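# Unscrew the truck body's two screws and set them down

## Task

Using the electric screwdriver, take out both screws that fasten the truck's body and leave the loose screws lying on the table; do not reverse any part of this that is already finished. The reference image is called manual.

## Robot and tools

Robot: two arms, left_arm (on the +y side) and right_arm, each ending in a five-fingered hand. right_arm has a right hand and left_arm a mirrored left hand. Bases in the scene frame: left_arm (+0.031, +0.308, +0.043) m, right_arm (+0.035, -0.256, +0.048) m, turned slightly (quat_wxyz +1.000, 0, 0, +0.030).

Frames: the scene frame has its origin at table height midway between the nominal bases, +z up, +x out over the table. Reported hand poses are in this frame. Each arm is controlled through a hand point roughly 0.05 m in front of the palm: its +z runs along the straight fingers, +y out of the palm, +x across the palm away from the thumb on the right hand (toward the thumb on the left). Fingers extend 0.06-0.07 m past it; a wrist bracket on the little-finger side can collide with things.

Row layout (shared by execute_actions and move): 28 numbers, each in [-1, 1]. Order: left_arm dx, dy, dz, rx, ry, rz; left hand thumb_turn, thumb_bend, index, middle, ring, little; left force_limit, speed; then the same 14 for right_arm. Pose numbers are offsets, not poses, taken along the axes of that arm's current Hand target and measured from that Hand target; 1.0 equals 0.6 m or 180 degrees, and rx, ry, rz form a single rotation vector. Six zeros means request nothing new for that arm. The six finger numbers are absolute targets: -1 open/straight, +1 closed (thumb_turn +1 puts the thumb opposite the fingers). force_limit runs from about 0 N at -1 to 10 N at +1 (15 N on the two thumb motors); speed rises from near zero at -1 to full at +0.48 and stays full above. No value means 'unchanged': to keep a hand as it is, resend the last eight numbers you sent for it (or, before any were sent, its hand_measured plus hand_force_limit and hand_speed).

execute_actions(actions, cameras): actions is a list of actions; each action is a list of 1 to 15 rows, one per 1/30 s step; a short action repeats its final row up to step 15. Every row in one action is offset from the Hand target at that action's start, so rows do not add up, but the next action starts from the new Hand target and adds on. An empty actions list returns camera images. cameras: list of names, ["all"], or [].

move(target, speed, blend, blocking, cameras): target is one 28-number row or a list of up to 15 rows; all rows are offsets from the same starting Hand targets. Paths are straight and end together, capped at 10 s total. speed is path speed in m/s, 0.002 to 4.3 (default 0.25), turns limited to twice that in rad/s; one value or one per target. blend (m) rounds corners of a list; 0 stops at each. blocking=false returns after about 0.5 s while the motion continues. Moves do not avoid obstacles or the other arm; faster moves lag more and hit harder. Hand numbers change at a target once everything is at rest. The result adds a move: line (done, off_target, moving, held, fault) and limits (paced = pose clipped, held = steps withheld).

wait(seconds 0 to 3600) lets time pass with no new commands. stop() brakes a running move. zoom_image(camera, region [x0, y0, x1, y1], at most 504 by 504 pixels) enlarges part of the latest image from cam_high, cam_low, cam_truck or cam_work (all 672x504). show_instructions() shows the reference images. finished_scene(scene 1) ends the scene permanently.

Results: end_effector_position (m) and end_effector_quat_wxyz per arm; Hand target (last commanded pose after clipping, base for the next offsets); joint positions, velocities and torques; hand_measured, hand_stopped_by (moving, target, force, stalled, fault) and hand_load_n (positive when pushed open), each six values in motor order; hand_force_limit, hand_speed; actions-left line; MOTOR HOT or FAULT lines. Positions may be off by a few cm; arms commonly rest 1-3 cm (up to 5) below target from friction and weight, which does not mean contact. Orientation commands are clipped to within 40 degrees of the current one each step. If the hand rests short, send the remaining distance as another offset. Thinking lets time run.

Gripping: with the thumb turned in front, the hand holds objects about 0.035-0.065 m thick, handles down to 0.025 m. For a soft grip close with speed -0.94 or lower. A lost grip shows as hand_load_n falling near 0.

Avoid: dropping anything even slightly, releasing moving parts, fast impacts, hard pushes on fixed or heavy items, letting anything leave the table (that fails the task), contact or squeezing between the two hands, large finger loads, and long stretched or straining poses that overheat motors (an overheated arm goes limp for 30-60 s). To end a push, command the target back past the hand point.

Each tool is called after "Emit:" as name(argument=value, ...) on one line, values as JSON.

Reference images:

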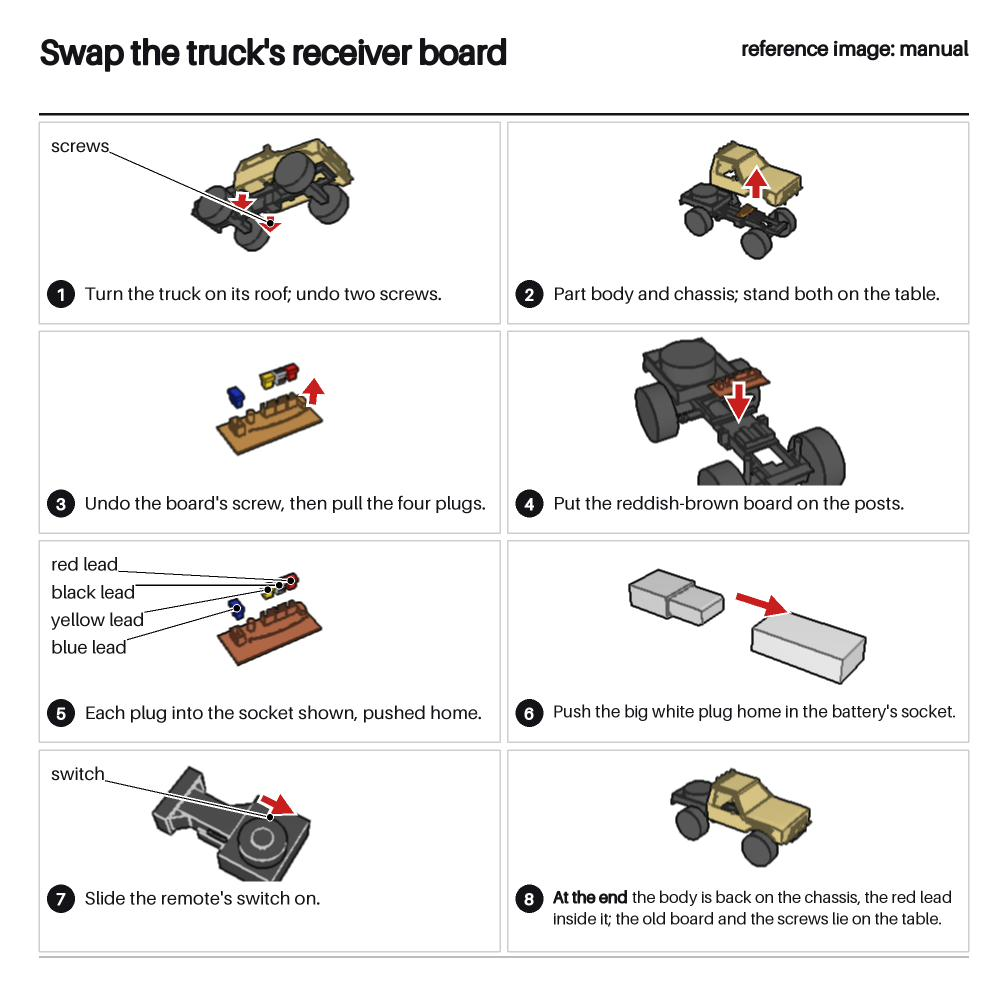

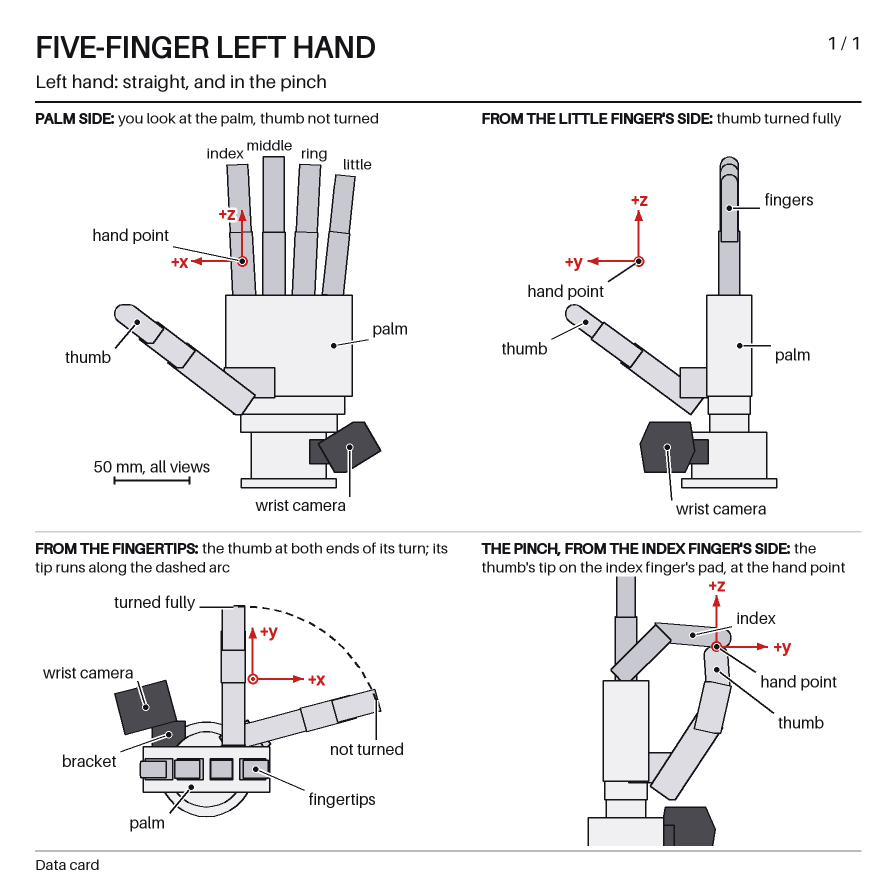

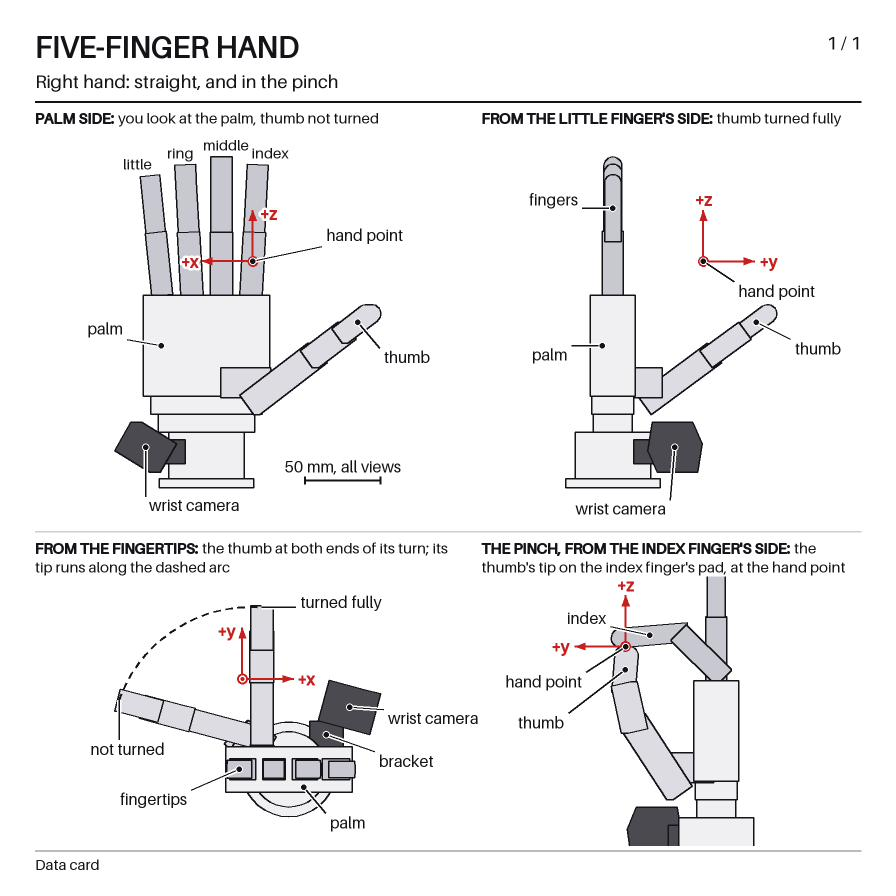

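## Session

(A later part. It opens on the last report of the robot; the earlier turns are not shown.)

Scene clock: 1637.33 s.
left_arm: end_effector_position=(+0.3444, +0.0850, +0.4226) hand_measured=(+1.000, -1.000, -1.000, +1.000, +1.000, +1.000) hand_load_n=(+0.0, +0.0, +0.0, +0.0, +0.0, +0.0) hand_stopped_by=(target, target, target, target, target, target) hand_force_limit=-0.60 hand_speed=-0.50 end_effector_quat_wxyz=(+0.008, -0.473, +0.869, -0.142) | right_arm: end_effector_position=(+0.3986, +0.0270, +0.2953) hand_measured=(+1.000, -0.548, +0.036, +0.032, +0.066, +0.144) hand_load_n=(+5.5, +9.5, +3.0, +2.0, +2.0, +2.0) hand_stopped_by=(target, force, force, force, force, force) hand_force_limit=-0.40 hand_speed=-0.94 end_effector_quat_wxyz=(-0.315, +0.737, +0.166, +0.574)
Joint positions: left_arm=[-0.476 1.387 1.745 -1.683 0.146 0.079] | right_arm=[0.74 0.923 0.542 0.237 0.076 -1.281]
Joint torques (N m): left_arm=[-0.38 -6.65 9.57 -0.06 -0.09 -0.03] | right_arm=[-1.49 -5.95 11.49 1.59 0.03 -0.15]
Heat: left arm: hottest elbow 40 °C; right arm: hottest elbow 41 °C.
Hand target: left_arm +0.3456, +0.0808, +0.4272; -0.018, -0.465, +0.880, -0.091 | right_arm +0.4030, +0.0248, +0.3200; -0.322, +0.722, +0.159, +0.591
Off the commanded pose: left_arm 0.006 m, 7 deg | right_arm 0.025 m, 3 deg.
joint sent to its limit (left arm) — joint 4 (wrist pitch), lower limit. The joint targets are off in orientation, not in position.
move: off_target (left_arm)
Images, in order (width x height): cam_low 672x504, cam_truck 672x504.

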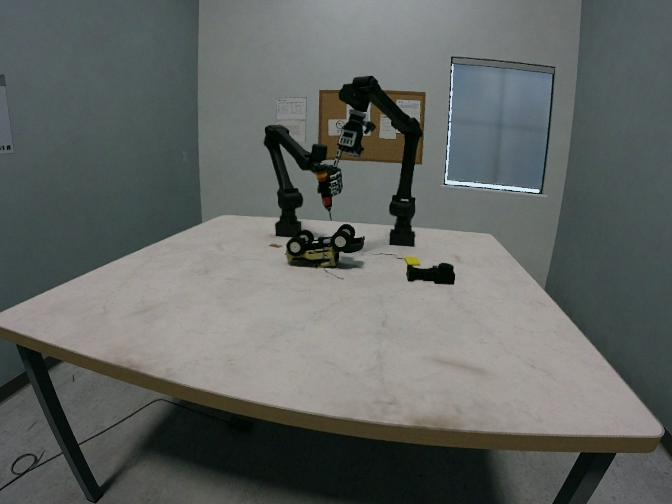

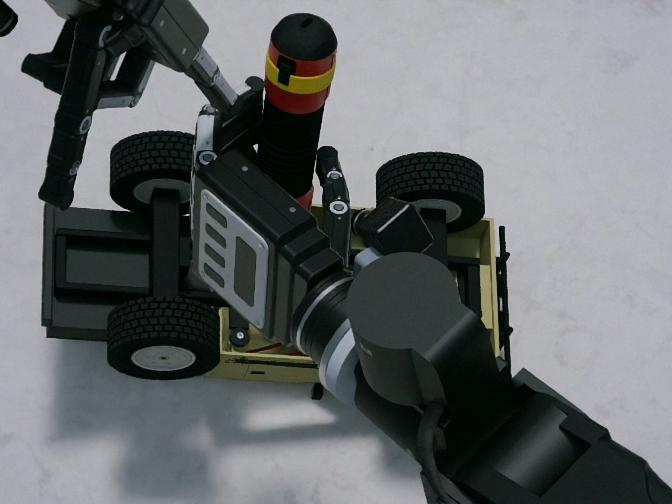

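Emit:
move(target=[[0.0032,-0.0203,-0.0467,0,0,0,1,-1,-1,1,1,1,-0.6,-0.5,0,0,0,0,0,0,1,-0.54,0.2,0.2,0.25,0.4,-0.4,-0.94],[0.0032,-0.0548,-0.0168,0,0,0,1,-1,-1,1,1,1,-0.6,-0.5,0,0,0,0,0,0,1,-0.54,0.2,0.2,0.25,0.4,-0.4,-0.94]], speed=0.08, cameras=["cam_truck", "cam_low"])

Emit:
zoom_image(camera="cam_low", region=[300, 130, 360, 200])

Emit:
zoom_image(camera="cam_truck", region=[200, 10, 330, 130])

Scene clock: 1687.90 s.
left_arm: end_effector_position=(+0.3665, +0.0704, +0.4314) hand_measured=(+1.000, -1.000, -1.000, +1.000, +1.000, +1.000) hand_load_n=(+0.0, +0.0, +0.0, +0.0, +0.0, +0.0) hand_stopped_by=(target, target, target, target, target, target) hand_force_limit=-0.60 hand_speed=-0.50 end_effector_quat_wxyz=(+0.014, -0.470, +0.869, -0.153) | right_arm: end_effector_position=(+0.3986, +0.0270, +0.2953) hand_measured=(+1.000, -0.548, +0.036, +0.032, +0.066, +0.144) hand_load_n=(+5.5, +9.5, +3.0, +2.5, +2.0, +1.5) hand_stopped_by=(target, force, force, force, force, force) hand_force_limit=-0.40 hand_speed=-0.94 end_effector_quat_wxyz=(-0.315, +0.737, +0.166, +0.574)
Joint positions: left_arm=[-0.482 1.447 1.832 -1.683 0.147 0.077] | right_arm=[0.74 0.923 0.542 0.237 0.076 -1.281]
Joint torques (N m): left_arm=[-0.21 -7.41 11.12 -0.09 -0.04 -0.15] | right_arm=[-1.26 -5.95 11.51 1.63 0.03 -0.14]
Heat: left arm: hottest elbow 41 °C; right arm: hottest elbow 41 °C.
Hand target: left_arm +0.3711, +0.0629, +0.4419; -0.018, -0.465, +0.880, -0.091 | right_arm +0.4030, +0.0248, +0.3200; -0.322, +0.722, +0.159, +0.591
Off the commanded pose: left_arm 0.014 m, 8 deg | right_arm 0.025 m, 3 deg.
joint sent to its limit (left arm) — joint 4 (wrist pitch), lower limit. The joint targets are off in orientation, not in position.
move: off_target (left_arm)
Images, in order (width x height): cam_low 672x504, cam_truck 672x504.

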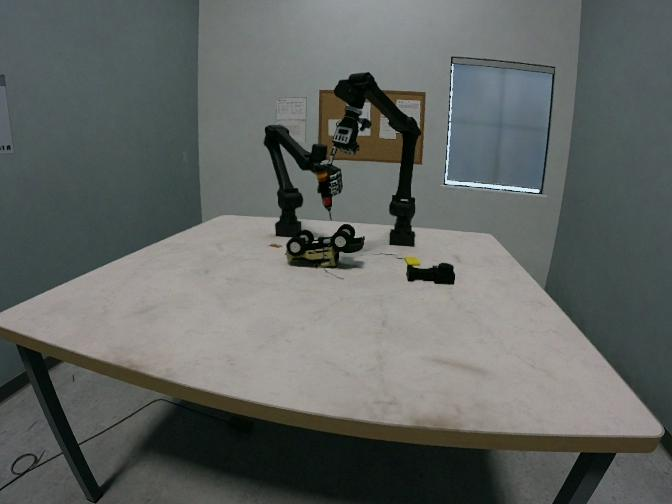

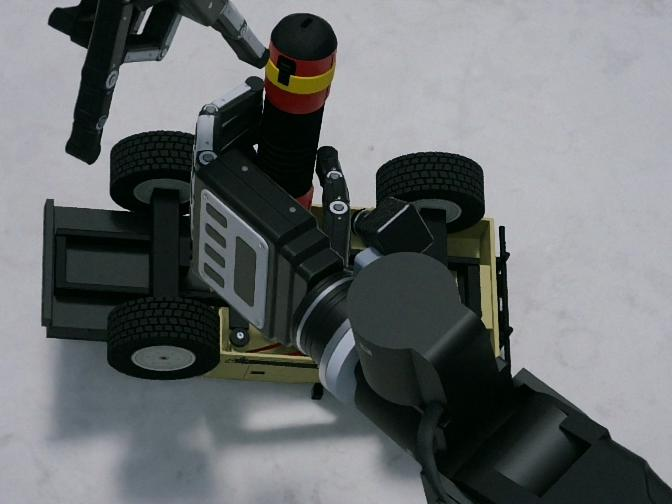

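Scaled by 7.200 from the camera's image (finer frame: 960x720).

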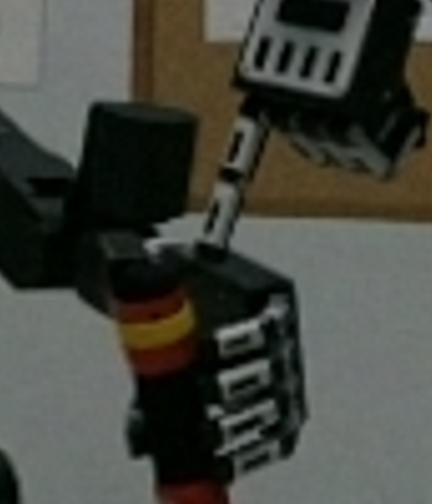

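Scaled by 3.877 from the camera's image (finer frame: 960x720).

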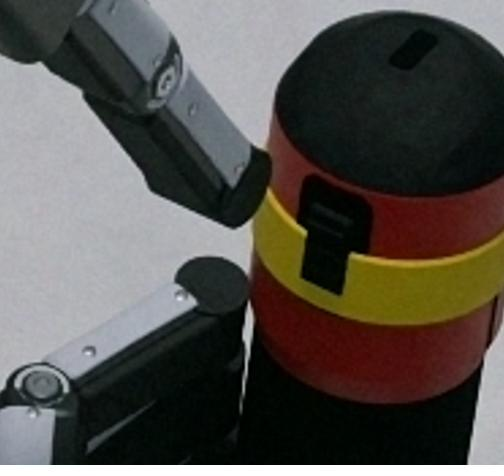

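Emit:
move(target=[0,0.0103,0.0324,0,0,0,1,-1,-1,1,1,1,-0.6,-0.5,0,0,0,0,0,0,1,-0.54,0.2,0.2,0.25,0.4,-0.4,-0.94], speed=0.05, cameras=["cam_truck", "cam_low"])

Emit:
zoom_image(camera="cam_truck", region=[200, 10, 330, 130])

Emit:
zoom_image(camera="cam_low", region=[300, 130, 360, 200])

Scene clock: 1718.37 s.
left_arm: end_effector_position=(+0.3668, +0.0677, +0.4284) hand_measured=(+1.000, -1.000, -1.000, +1.000, +1.000, +1.000) hand_load_n=(+0.0, +0.0, +0.0, +0.0, +0.0, +0.0) hand_stopped_by=(target, target, target, target, target, target) hand_force_limit=-0.60 hand_speed=-0.50 end_effector_quat_wxyz=(+0.013, -0.467, +0.871, -0.149) | right_arm: end_effector_position=(+0.3986, +0.0270, +0.2953) hand_measured=(+1.000, -0.548, +0.036, +0.032, +0.066, +0.144) hand_load_n=(+5.5, +9.5, +3.0, +2.0, +2.0, +1.5) hand_stopped_by=(target, force, force, force, force, force) hand_force_limit=-0.40 hand_speed=-0.94 end_effector_quat_wxyz=(-0.315, +0.737, +0.166, +0.574)
Joint positions: left_arm=[-0.49 1.454 1.832 -1.683 0.142 0.077] | right_arm=[0.74 0.923 0.542 0.237 0.076 -1.281]
Joint torques (N m): left_arm=[-0.15 -7.12 8.06 -0.1 -0.09 -0.12] | right_arm=[-1.49 -6.07 11.54 1.62 0.02 -0.13]
Heat: left arm: hottest elbow 46 °C; right arm: hottest elbow 41 °C.
Hand target: left_arm +0.3670, +0.0628, +0.4220; -0.018, -0.465, +0.880, -0.091 | right_arm +0.4030, +0.0248, +0.3200; -0.322, +0.722, +0.159, +0.591
Off the commanded pose: left_arm 0.008 m, 8 deg | right_arm 0.025 m, 3 deg.
joint sent to its limit (left arm) — joint 4 (wrist pitch), lower limit. The joint targets are off in orientation, not in position.
move: off_target (left_arm)
Images, in order (width x height): cam_low 672x504, cam_truck 672x504.

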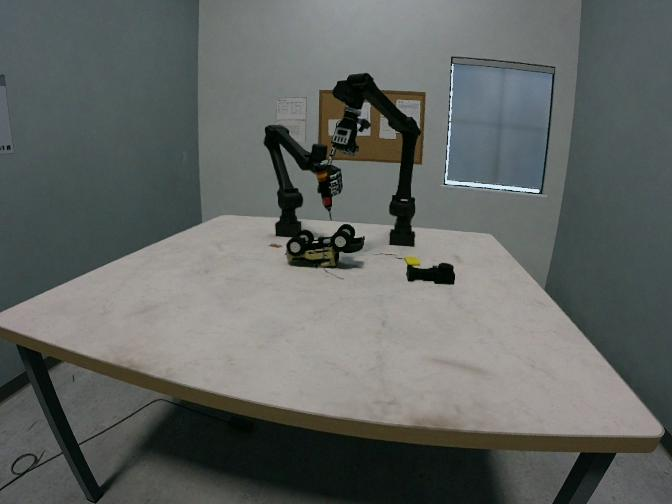

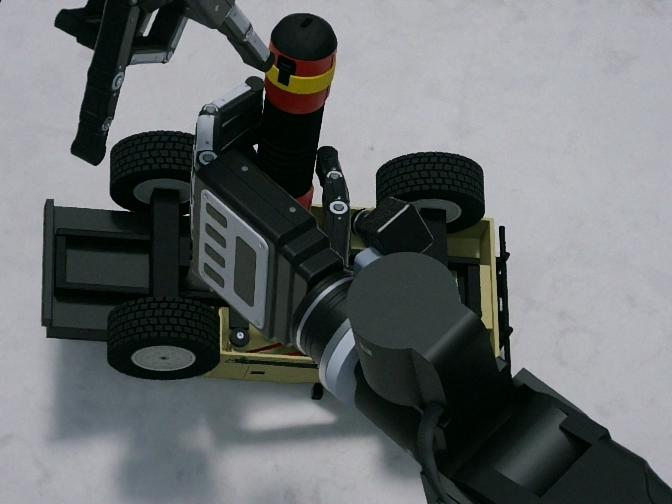

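Scaled by 3.877 from the camera's image (finer frame: 960x720).

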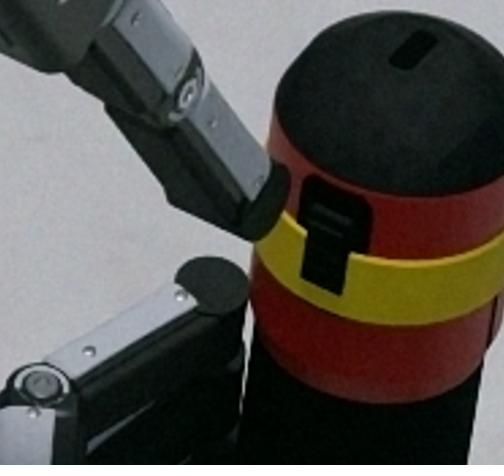

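Scaled by 7.200 from the camera's image (finer frame: 960x720).

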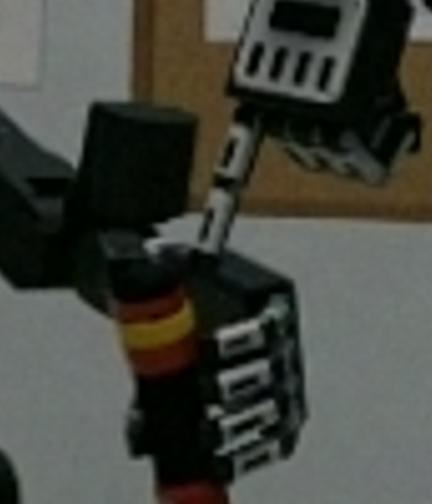

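Emit:
move(target=[0.0003,0.0098,0.0292,0,0,0,1,-1,-1,1,1,1,-0.6,-0.5,0,0,0,0,0,0,1,-0.54,0.2,0.2,0.25,0.4,-0.4,-0.94], speed=0.05, cameras=["cam_truck", "cam_low"])

Emit:
zoom_image(camera="cam_truck", region=[200, 10, 330, 130])

Emit:
zoom_image(camera="cam_low", region=[300, 130, 360, 200])

Scene clock: 1733.60 s.
left_arm: end_effector_position=(+0.3652, +0.0663, +0.4162) hand_measured=(+1.000, -1.000, -1.000, +1.000, +1.000, +1.000) hand_load_n=(+0.0, +0.0, +0.0, +0.0, +0.0, +0.0) hand_stopped_by=(target, target, target, target, target, target) hand_force_limit=-0.60 hand_speed=-0.50 end_effector_quat_wxyz=(+0.006, -0.466, +0.874, -0.134) | right_arm: end_effector_position=(+0.3986, +0.0270, +0.2953) hand_measured=(+1.000, -0.548, +0.036, +0.032, +0.066, +0.144) hand_load_n=(+6.0, +9.5, +3.0, +2.0, +2.0, +1.5) hand_stopped_by=(target, force, force, force, force, force) hand_force_limit=-0.40 hand_speed=-0.94 end_effector_quat_wxyz=(-0.315, +0.737, +0.166, +0.574)
Joint positions: left_arm=[-0.497 1.465 1.809 -1.683 0.137 0.077] | right_arm=[0.74 0.923 0.542 0.237 0.076 -1.281]
Joint torques (N m): left_arm=[-0.5 -7.53 6.79 -0.09 -0.12 -0.1] | right_arm=[-1.2 -6.07 11.49 1.61 0.02 -0.14]
Heat: left arm: hottest elbow 45 °C; right arm: hottest elbow 41 °C.
Hand target: left_arm +0.3629, +0.0628, +0.4041; -0.018, -0.465, +0.880, -0.091 | right_arm +0.4030, +0.0248, +0.3200; -0.322, +0.722, +0.159, +0.591
Off the commanded pose: left_arm 0.013 m, 6 deg | right_arm 0.025 m, 3 deg.
joint sent to its limit (left arm) — joint 4 (wrist pitch), lower limit. The joint targets are off in orientation, not in position.
move: off_target (left_arm)
Images, in order (width x height): cam_low 672x504, cam_truck 672x504.

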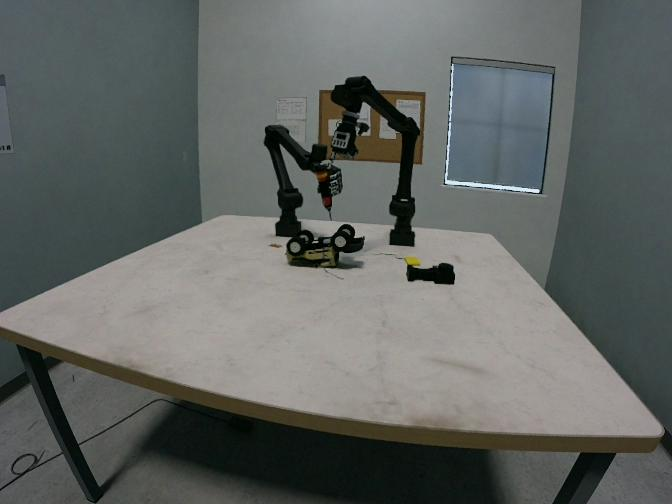

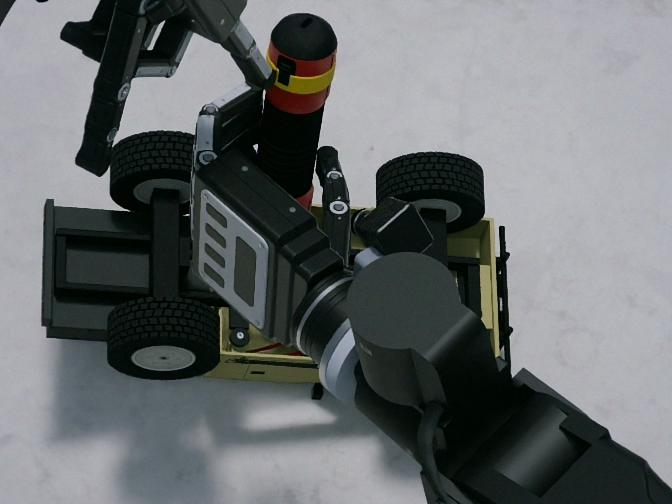

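Scaled by 3.877 from the camera's image (finer frame: 960x720).

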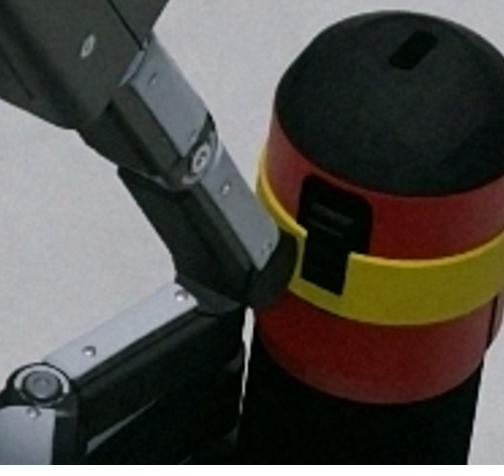

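Scaled by 7.200 from the camera's image (finer frame: 960x720).

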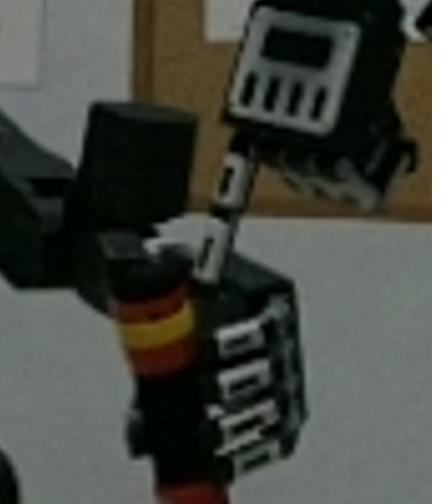

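Emit:
move(target=[-0.0025,0.0057,0.0293,0,0,0,1,-1,-1,1,1,1,-0.6,-0.5,0,0,0,0,0,0,1,-0.54,0.2,0.2,0.25,0.4,-0.4,-0.94], speed=0.05, cameras=["cam_truck", "cam_low"])

Emit:
zoom_image(camera="cam_truck", region=[200, 10, 330, 130])

Emit:
zoom_image(camera="cam_low", region=[300, 130, 360, 200])

Scene clock: 1753.63 s.
left_arm: end_effector_position=(+0.3644, +0.0660, +0.4013) hand_measured=(+1.000, -1.000, -1.000, +1.000, +1.000, +1.000) hand_load_n=(+0.0, +0.0, +0.0, +0.0, +0.5, +0.5) hand_stopped_by=(target, target, target, target, target, target) hand_force_limit=-0.60 hand_speed=-0.50 end_effector_quat_wxyz=(-0.004, -0.467, +0.876, -0.117) | right_arm: end_effector_position=(+0.3979, +0.0269, +0.2933) hand_measured=(+1.000, -0.548, +0.036, +0.032, +0.066, +0.144) hand_load_n=(+6.0, +9.5, +3.0, +2.0, +2.0, +1.5) hand_stopped_by=(target, force, force, force, force, force) hand_force_limit=-0.40 hand_speed=-0.94 end_effector_quat_wxyz=(-0.315, +0.740, +0.165, +0.571)
Joint positions: left_arm=[-0.5 1.479 1.784 -1.683 0.134 0.077] | right_arm=[0.74 0.923 0.542 0.23 0.075 -1.275]
Joint torques (N m): left_arm=[-0.62 -7.36 6.72 -0.2 -0.13 -0.07] | right_arm=[-1.49 -5.89 11.47 1.84 0.04 -0.19]
Heat: left arm: hottest elbow 43 °C; right arm: hottest elbow 41 °C.
Hand target: left_arm +0.3619, +0.0629, +0.3861; -0.018, -0.465, +0.880, -0.091 | right_arm +0.4029, +0.0249, +0.3200; -0.322, +0.722, +0.160, +0.591
Off the commanded pose: left_arm 0.016 m, 3 deg | right_arm 0.027 m, 3 deg.
joint sent to its limit (left arm) — joint 4 (wrist pitch), lower limit. The joint targets still meet the commanded pose.
move: off_target (left_arm)
Images, in order (width x height): cam_low 672x504, cam_truck 672x504.

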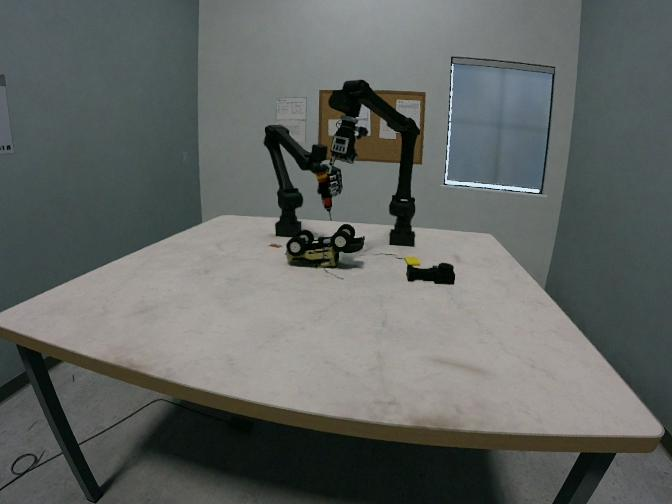

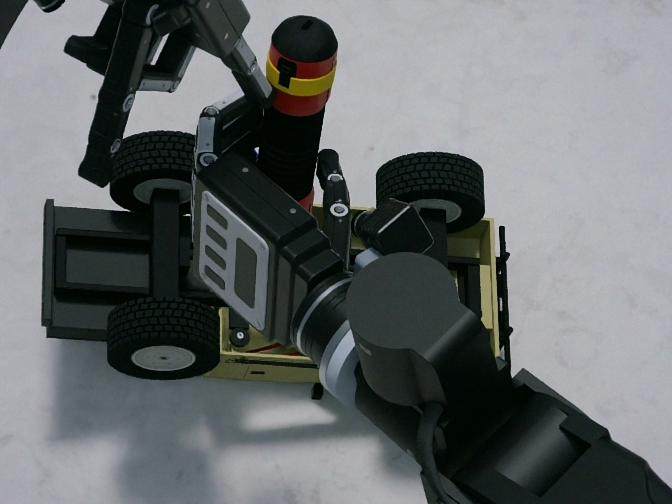

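Scaled by 3.877 from the camera's image (finer frame: 960x720).

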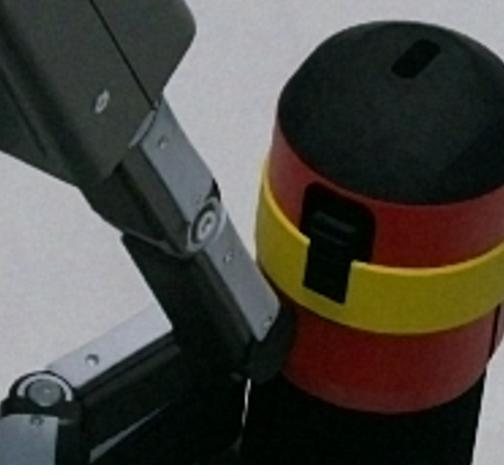

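Scaled by 7.200 from the camera's image (finer frame: 960x720).

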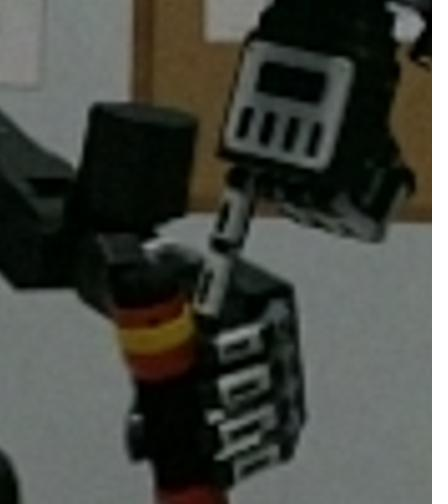

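Emit:
move(target=[0.004,-0.012,-0.06,0,0,0,1,-1,-1,1,1,1,-0.6,-0.5,0,0,0,0,0,0,1,-0.54,0.2,0.2,0.25,0.4,-0.4,-0.94], speed=0.05, cameras=["cam_truck", "cam_low"])

Emit:
zoom_image(camera="cam_truck", region=[200, 10, 330, 130])

Scene clock: 1818.33 s.
left_arm: end_effector_position=(+0.3637, +0.0659, +0.4023) hand_measured=(+1.000, -1.000, -1.000, +1.000, +1.000, +1.000) hand_load_n=(+0.0, +0.0, +0.0, +0.0, +0.0, +0.0) hand_stopped_by=(target, target, target, target, target, target) hand_force_limit=-0.60 hand_speed=-0.50 end_effector_quat_wxyz=(-0.004, -0.467, +0.876, -0.118) | right_arm: end_effector_position=(+0.3979, +0.0269, +0.2933) hand_measured=(+1.000, -0.548, +0.036, +0.032, +0.066, +0.144) hand_load_n=(+6.0, +9.5, +3.0, +2.5, +2.0, +1.5) hand_stopped_by=(target, force, force, force, force, force) hand_force_limit=-0.40 hand_speed=-0.94 end_effector_quat_wxyz=(-0.315, +0.740, +0.165, +0.571)
Joint positions: left_arm=[-0.5 1.477 1.784 -1.683 0.136 0.077] | right_arm=[0.74 0.923 0.542 0.23 0.075 -1.274]
Joint torques (N m): left_arm=[0.44 -10.46 11.03 -0.13 0.14 -0.13] | right_arm=[-1.26 -5.83 11.52 1.78 0.06 -0.19]
Heat: left arm: hottest elbow 39 °C; right arm: hottest elbow 42 °C.
Hand target: left_arm +0.3646, +0.0633, +0.4227; -0.018, -0.465, +0.880, -0.091 | right_arm +0.4029, +0.0249, +0.3200; -0.322, +0.722, +0.159, +0.591
Off the commanded pose: left_arm 0.021 m, 4 deg | right_arm 0.027 m, 3 deg.
joint sent to its limit (left arm) — joint 4 (wrist pitch), lower limit. The joint targets are off in orientation, not in position.
move: off_target (left_arm)
Images, in order (width x height): cam_low 672x504, cam_truck 672x504.

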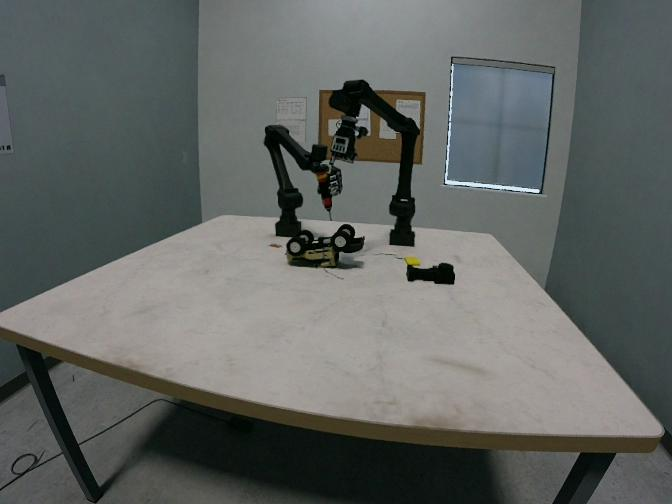

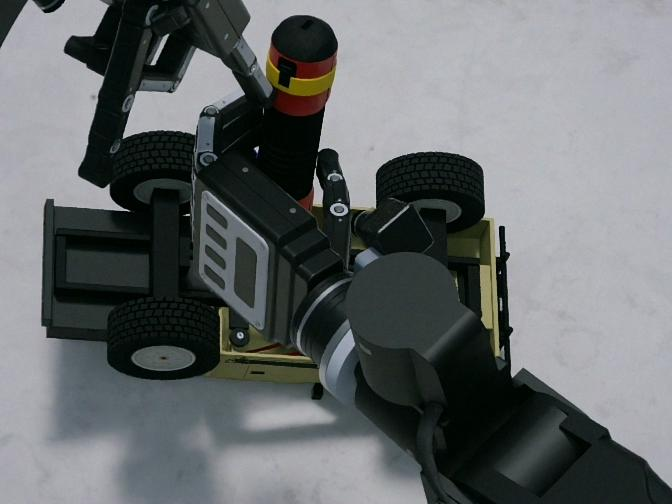

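Scaled by 3.877 from the camera's image (finer frame: 960x720).

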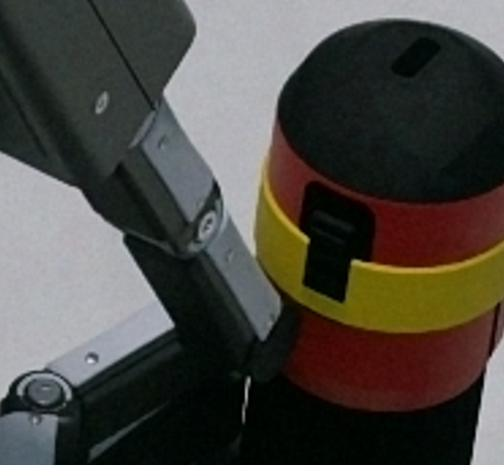

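Emit:
move(target=[0.004,-0.015,-0.04,0,0,0,1,-1,-1,1,1,1,-0.6,-0.5,0,0,0,0,0,0,1,-0.54,0.2,0.2,0.25,0.4,-0.4,-0.94], speed=0.05, cameras=["cam_truck", "cam_low"])

Emit:
zoom_image(camera="cam_truck", region=[200, 10, 330, 130])

Scene clock: 1824.30 s.
left_arm: end_effector_position=(+0.3683, +0.0616, +0.4270) hand_measured=(+1.000, -1.000, -1.000, +1.000, +1.000, +1.000) hand_load_n=(+0.0, +0.0, +0.0, +0.0, +0.0, +0.0) hand_stopped_by=(target, target, target, target, target, target) hand_force_limit=-0.60 hand_speed=-0.50 end_effector_quat_wxyz=(+0.011, -0.465, +0.873, -0.148) | right_arm: end_effector_position=(+0.3979, +0.0269, +0.2933) hand_measured=(+1.000, -0.548, +0.036, +0.032, +0.066, +0.144) hand_load_n=(+6.0, +9.5, +3.0, +2.0, +2.0, +2.0) hand_stopped_by=(target, force, force, force, force, force) hand_force_limit=-0.40 hand_speed=-0.94 end_effector_quat_wxyz=(-0.315, +0.740, +0.165, +0.571)
Joint positions: left_arm=[-0.5 1.468 1.842 -1.683 0.142 0.071] | right_arm=[0.74 0.923 0.542 0.23 0.075 -1.274]
Joint torques (N m): left_arm=[0.79 -9.76 11.12 -0.06 0.11 -0.15] | right_arm=[-1.2 -6.07 11.47 1.87 0.05 -0.2]
Heat: left arm: hottest elbow 40 °C; right arm: hottest elbow 42 °C.
Hand target: left_arm +0.3694, +0.0606, +0.4479; -0.018, -0.465, +0.880, -0.091 | right_arm +0.4029, +0.0249, +0.3200; -0.322, +0.722, +0.159, +0.591
Off the commanded pose: left_arm 0.021 m, 7 deg | right_arm 0.027 m, 3 deg.
joint sent to its limit (left arm) — joint 4 (wrist pitch), lower limit. The joint targets are off in orientation, not in position.
move: off_target (left_arm)
Images, in order (width x height): cam_low 672x504, cam_truck 672x504.

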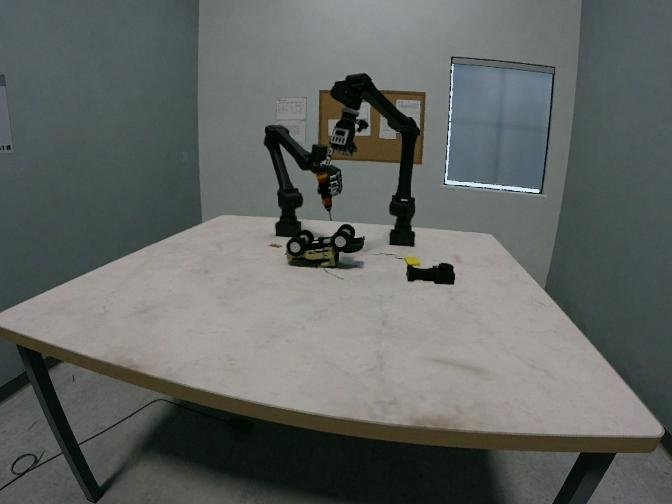

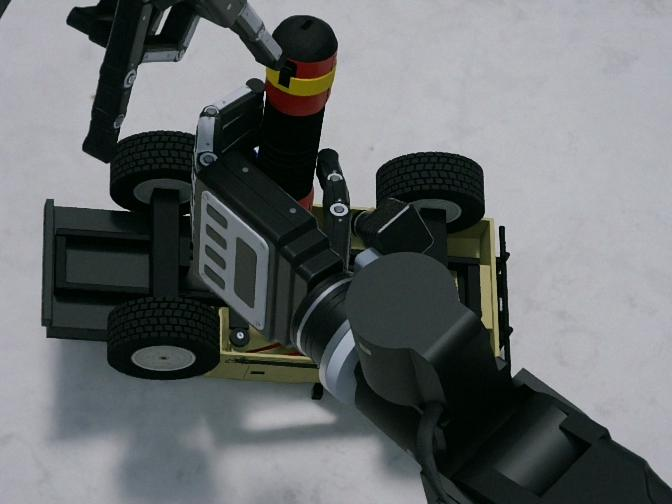

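Scaled by 3.877 from the camera's image (finer frame: 960x720).

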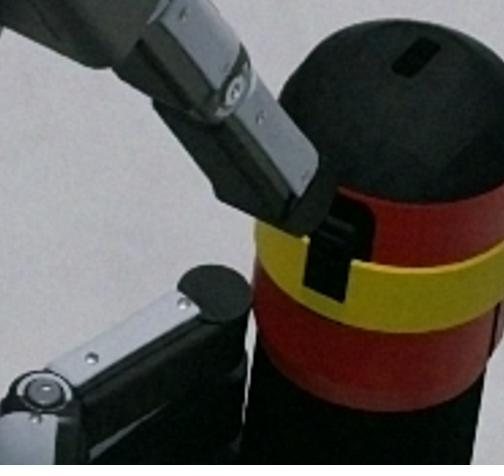

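Emit:
move(target=[-0.0102,-0.005,0.0505,0,0,0,1,-1,-1,1,1,1,-0.6,-0.5,0,0,0,0,0,0,1,-0.54,0.2,0.2,0.25,0.4,-0.4,-0.94], speed=0.05, cameras=["cam_truck"])

Emit:
zoom_image(camera="cam_truck", region=[235, 10, 335, 110])

Scene clock: 1844.03 s.
left_arm: end_effector_position=(+0.3713, +0.0599, +0.4212) hand_measured=(+1.000, -1.000, -1.000, +1.000, +1.000, +1.000) hand_load_n=(+0.0, +0.0, +0.0, +0.0, +0.0, +0.0) hand_stopped_by=(target, target, target, target, target, target) hand_force_limit=-0.60 hand_speed=-0.50 end_effector_quat_wxyz=(+0.007, -0.466, +0.873, -0.141) | right_arm: end_effector_position=(+0.3980, +0.0267, +0.2932) hand_measured=(+1.000, -0.548, +0.036, +0.032, +0.066, +0.144) hand_load_n=(+6.0, +9.5, +3.0, +2.5, +2.0, +2.0) hand_stopped_by=(target, force, force, force, force, force) hand_force_limit=-0.40 hand_speed=-0.94 end_effector_quat_wxyz=(-0.315, +0.740, +0.165, +0.571)
Joint positions: left_arm=[-0.5 1.483 1.842 -1.684 0.142 0.071] | right_arm=[0.74 0.923 0.542 0.23 0.075 -1.274]
Joint torques (N m): left_arm=[0.79 -7.24 8.87 -0.09 -0.1 -0.05] | right_arm=[-1.26 -5.95 11.51 1.84 0.06 -0.22]
Heat: left arm: hottest elbow 42 °C; right arm: hottest elbow 42 °C.
Hand target: left_arm +0.3769, +0.0586, +0.4179; -0.018, -0.465, +0.880, -0.091 | right_arm +0.4029, +0.0249, +0.3200; -0.322, +0.722, +0.159, +0.591
Off the commanded pose: left_arm 0.007 m, 6 deg | right_arm 0.027 m, 3 deg.
joint sent to its limit (left arm) — joint 4 (wrist pitch), lower limit. The joint targets are off in orientation, not in position.
move: off_target (left_arm)

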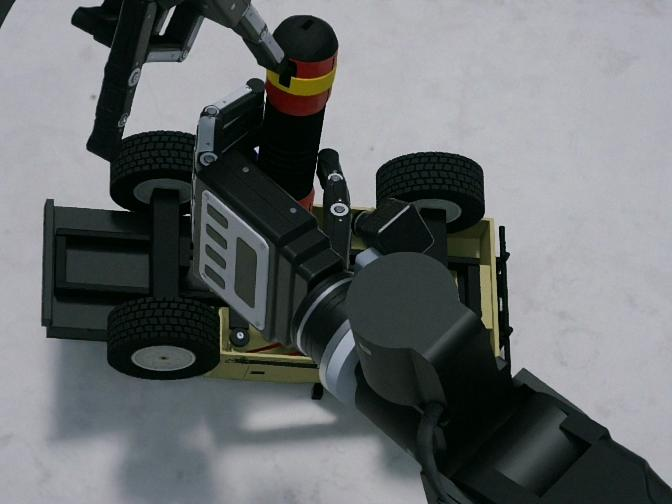

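Scaled by 5.040 from the camera's image (finer frame: 960x720).

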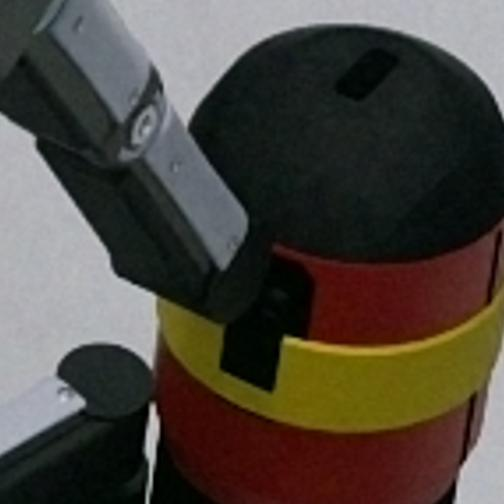

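Emit:
move(target=[-0.008,-0.0053,0.0202,0,0,0,1,-1,-1,1,1,1,-0.6,-0.5,0,0,0,0,0,0,1,-0.54,0.2,0.2,0.25,0.4,-0.4,-0.94], speed=0.04, cameras=["cam_truck"])

Emit:
zoom_image(camera="cam_truck", region=[235, 10, 335, 110])

Scene clock: 1855.10 s.
left_arm: end_effector_position=(+0.3755, +0.0583, +0.4124) hand_measured=(+1.000, -1.000, -1.000, +1.000, +1.000, +1.000) hand_load_n=(+0.0, +0.0, -0.5, +0.0, +0.0, +0.0) hand_stopped_by=(target, target, target, target, target, target) hand_force_limit=-0.60 hand_speed=-0.50 end_effector_quat_wxyz=(+0.001, -0.465, +0.876, -0.131) | right_arm: end_effector_position=(+0.3978, +0.0259, +0.2912) hand_measured=(+1.000, -0.548, +0.036, +0.032, +0.066, +0.144) hand_load_n=(+5.5, +9.0, +2.0, +3.0, +2.5, +0.0) hand_stopped_by=(target, force, force, force, force, force) hand_force_limit=-0.40 hand_speed=-0.94 end_effector_quat_wxyz=(-0.317, +0.743, +0.160, +0.568)
Joint positions: left_arm=[-0.5 1.504 1.842 -1.687 0.141 0.078] | right_arm=[0.738 0.923 0.541 0.225 0.075 -1.262]
Joint torques (N m): left_arm=[0.91 -7.94 8.46 -0.06 -0.11 -0.01] | right_arm=[-1.2 -6.18 11.49 2.06 0.08 -0.32]
Heat: left arm: hottest elbow 42 °C; right arm: hottest elbow 42 °C.
Hand target: left_arm +0.3829, +0.0587, +0.4059; -0.018, -0.465, +0.880, -0.091 | right_arm +0.4030, +0.0249, +0.3201; -0.322, +0.722, +0.159, +0.591
Off the commanded pose: left_arm 0.010 m, 5 deg | right_arm 0.029 m, 4 deg.
joint sent to its limit (left arm) — joint 4 (wrist pitch), lower limit. The joint targets are off in orientation, not in position.
move: off_target (left_arm)

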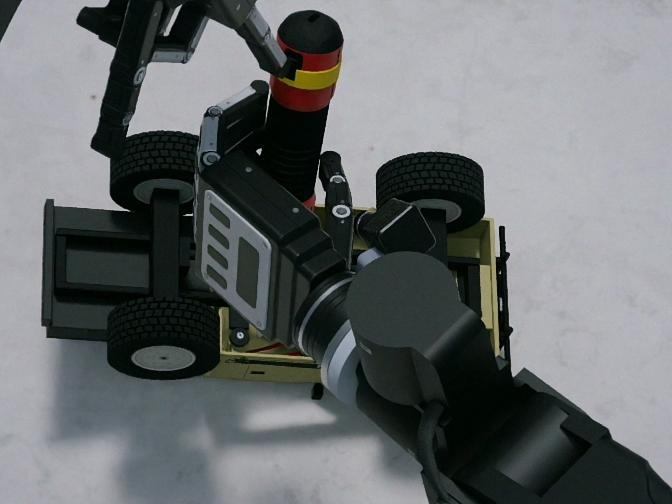

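Scaled by 5.040 from the camera's image (finer frame: 960x720).

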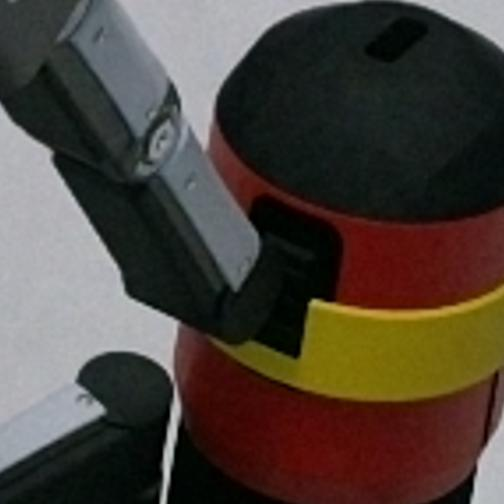

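Emit:
move(target=[[0.0,0.008,-0.1,0,0,0,1,-1,-1,1,1,1,-0.6,-0.5,0,0,0,0,0,0,1,-0.54,0.2,0.2,0.25,0.4,-0.4,-0.94],[-0.1628,0.2,-0.1,0,0,0,1,-1,-1,1,1,1,-0.6,-0.5,0,0,0,0,0,0,1,-0.54,0.2,0.2,0.25,0.4,-0.4,-0.94]], speed=0.1, cameras=["cam_truck", "cam_work"])

Emit:
zoom_image(camera="cam_truck", region=[235, 10, 355, 110])

Scene clock: 1880.37 s.
left_arm: end_effector_position=(+0.3409, +0.2110, +0.4390) hand_measured=(+1.000, -1.000, -1.000, +1.000, +1.000, +1.000) hand_load_n=(+0.0, +0.0, +0.0, +0.0, +0.0, +0.0) hand_stopped_by=(target, target, target, target, target, target) hand_force_limit=-0.60 hand_speed=-0.50 end_effector_quat_wxyz=(+0.064, -0.468, +0.866, -0.166) | right_arm: end_effector_position=(+0.3978, +0.0259, +0.2912) hand_measured=(+1.000, -0.548, +0.036, +0.032, +0.066, +0.144) hand_load_n=(+5.5, +9.0, +2.5, +3.0, +2.5, +0.0) hand_stopped_by=(target, force, force, force, force, force) hand_force_limit=-0.40 hand_speed=-0.94 end_effector_quat_wxyz=(-0.317, +0.743, +0.160, +0.568)
Joint positions: left_arm=[-0.175 1.225 1.652 -1.687 0.178 0.375] | right_arm=[0.738 0.923 0.541 0.225 0.075 -1.262]
Joint torques (N m): left_arm=[0.97 -5.66 6.68 0.1 -0.09 0] | right_arm=[-1.14 -5.95 11.55 1.99 0.07 -0.33]
Heat: left arm: hottest elbow 42 °C; right arm: hottest elbow 42 °C.
Hand target: left_arm +0.3363, +0.2150, +0.4362; -0.018, -0.465, +0.880, -0.091 | right_arm +0.4030, +0.0249, +0.3201; -0.322, +0.722, +0.159, +0.591
Off the commanded pose: left_arm 0.007 m, 13 deg | right_arm 0.029 m, 4 deg.
joint sent to its limit (left arm) — joint 4 (wrist pitch), lower limit. The joint targets are off in orientation, not in position.
move: off_target (left_arm)

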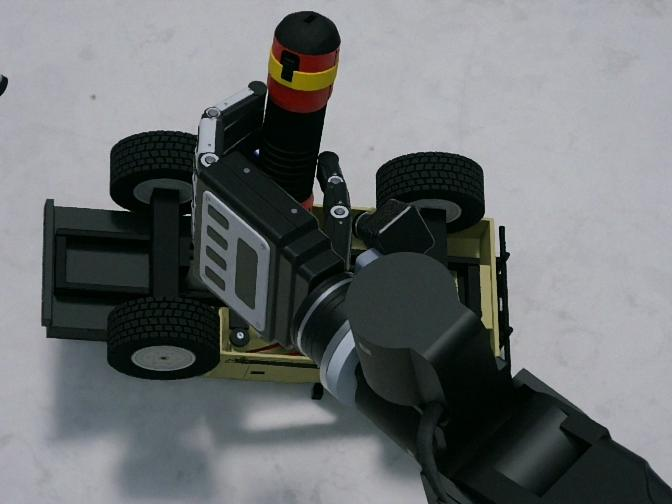

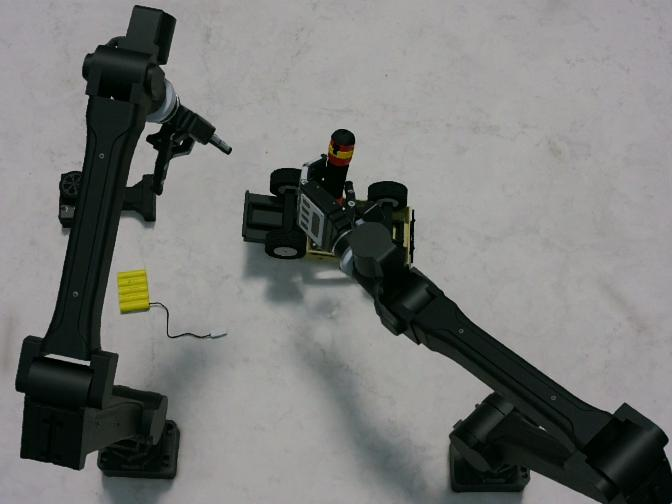

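Scaled by 4.200 from the camera's image (finer frame: 960x720).

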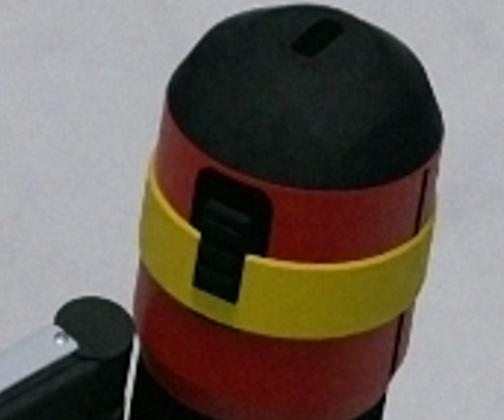

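Emit:
move(target=[0,0,0,0,0,0,1,-1,-1,1,1,1,-0.6,-0.5,0,0,0,0,0,0,1,-0.54,0.25,0.25,0.3,0.45,-0.2,-0.94], cameras=["cam_truck"])

Scene clock: 1890.47 s.
left_arm: end_effector_position=(+0.3409, +0.2111, +0.4390) hand_measured=(+1.000, -1.000, -1.000, +1.000, +1.000, +1.000) hand_load_n=(+0.0, +0.0, +0.0, +0.0, +0.0, +0.0) hand_stopped_by=(target, target, target, target, target, target) hand_force_limit=-0.60 hand_speed=-0.50 end_effector_quat_wxyz=(+0.064, -0.468, +0.866, -0.165) | right_arm: end_effector_position=(+0.3978, +0.0259, +0.2912) hand_measured=(+1.000, -0.548, +0.062, +0.042, +0.088, +0.306) hand_load_n=(+8.5, +13.0, +4.5, +1.0, +1.5, +4.0) hand_stopped_by=(target, force, force, force, force, force) hand_force_limit=-0.20 hand_speed=-0.94 end_effector_quat_wxyz=(-0.317, +0.743, +0.160, +0.568)
Joint positions: left_arm=[-0.175 1.225 1.652 -1.687 0.177 0.375] | right_arm=[0.738 0.923 0.541 0.225 0.075 -1.262]
Joint torques (N m): left_arm=[0.85 -5.77 6.72 0.1 -0.1 0.03] | right_arm=[-1.14 -6.07 11.52 2.03 0.08 -0.34]
Heat: left arm: hottest elbow 42 °C; right arm: hottest elbow 42 °C.
Hand target: left_arm +0.3363, +0.2151, +0.4362; -0.018, -0.465, +0.880, -0.091 | right_arm +0.4030, +0.0249, +0.3201; -0.322, +0.722, +0.159, +0.591
Off the commanded pose: left_arm 0.007 m, 13 deg | right_arm 0.029 m, 4 deg.
joint sent to its limit (left arm) — joint 4 (wrist pitch), lower limit. The joint targets are off in orientation, not in position.
move: done

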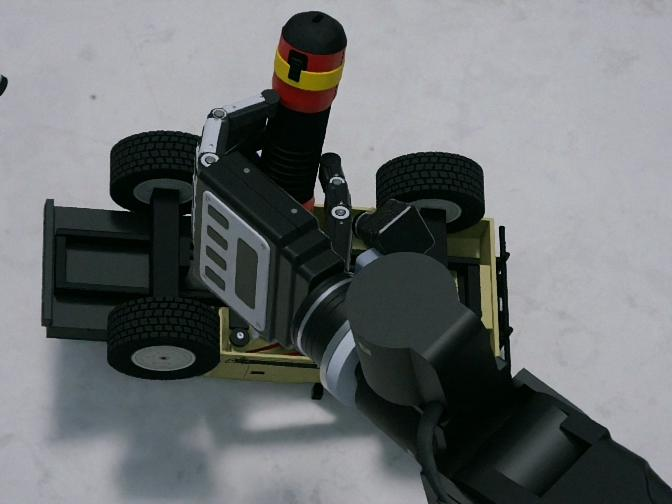

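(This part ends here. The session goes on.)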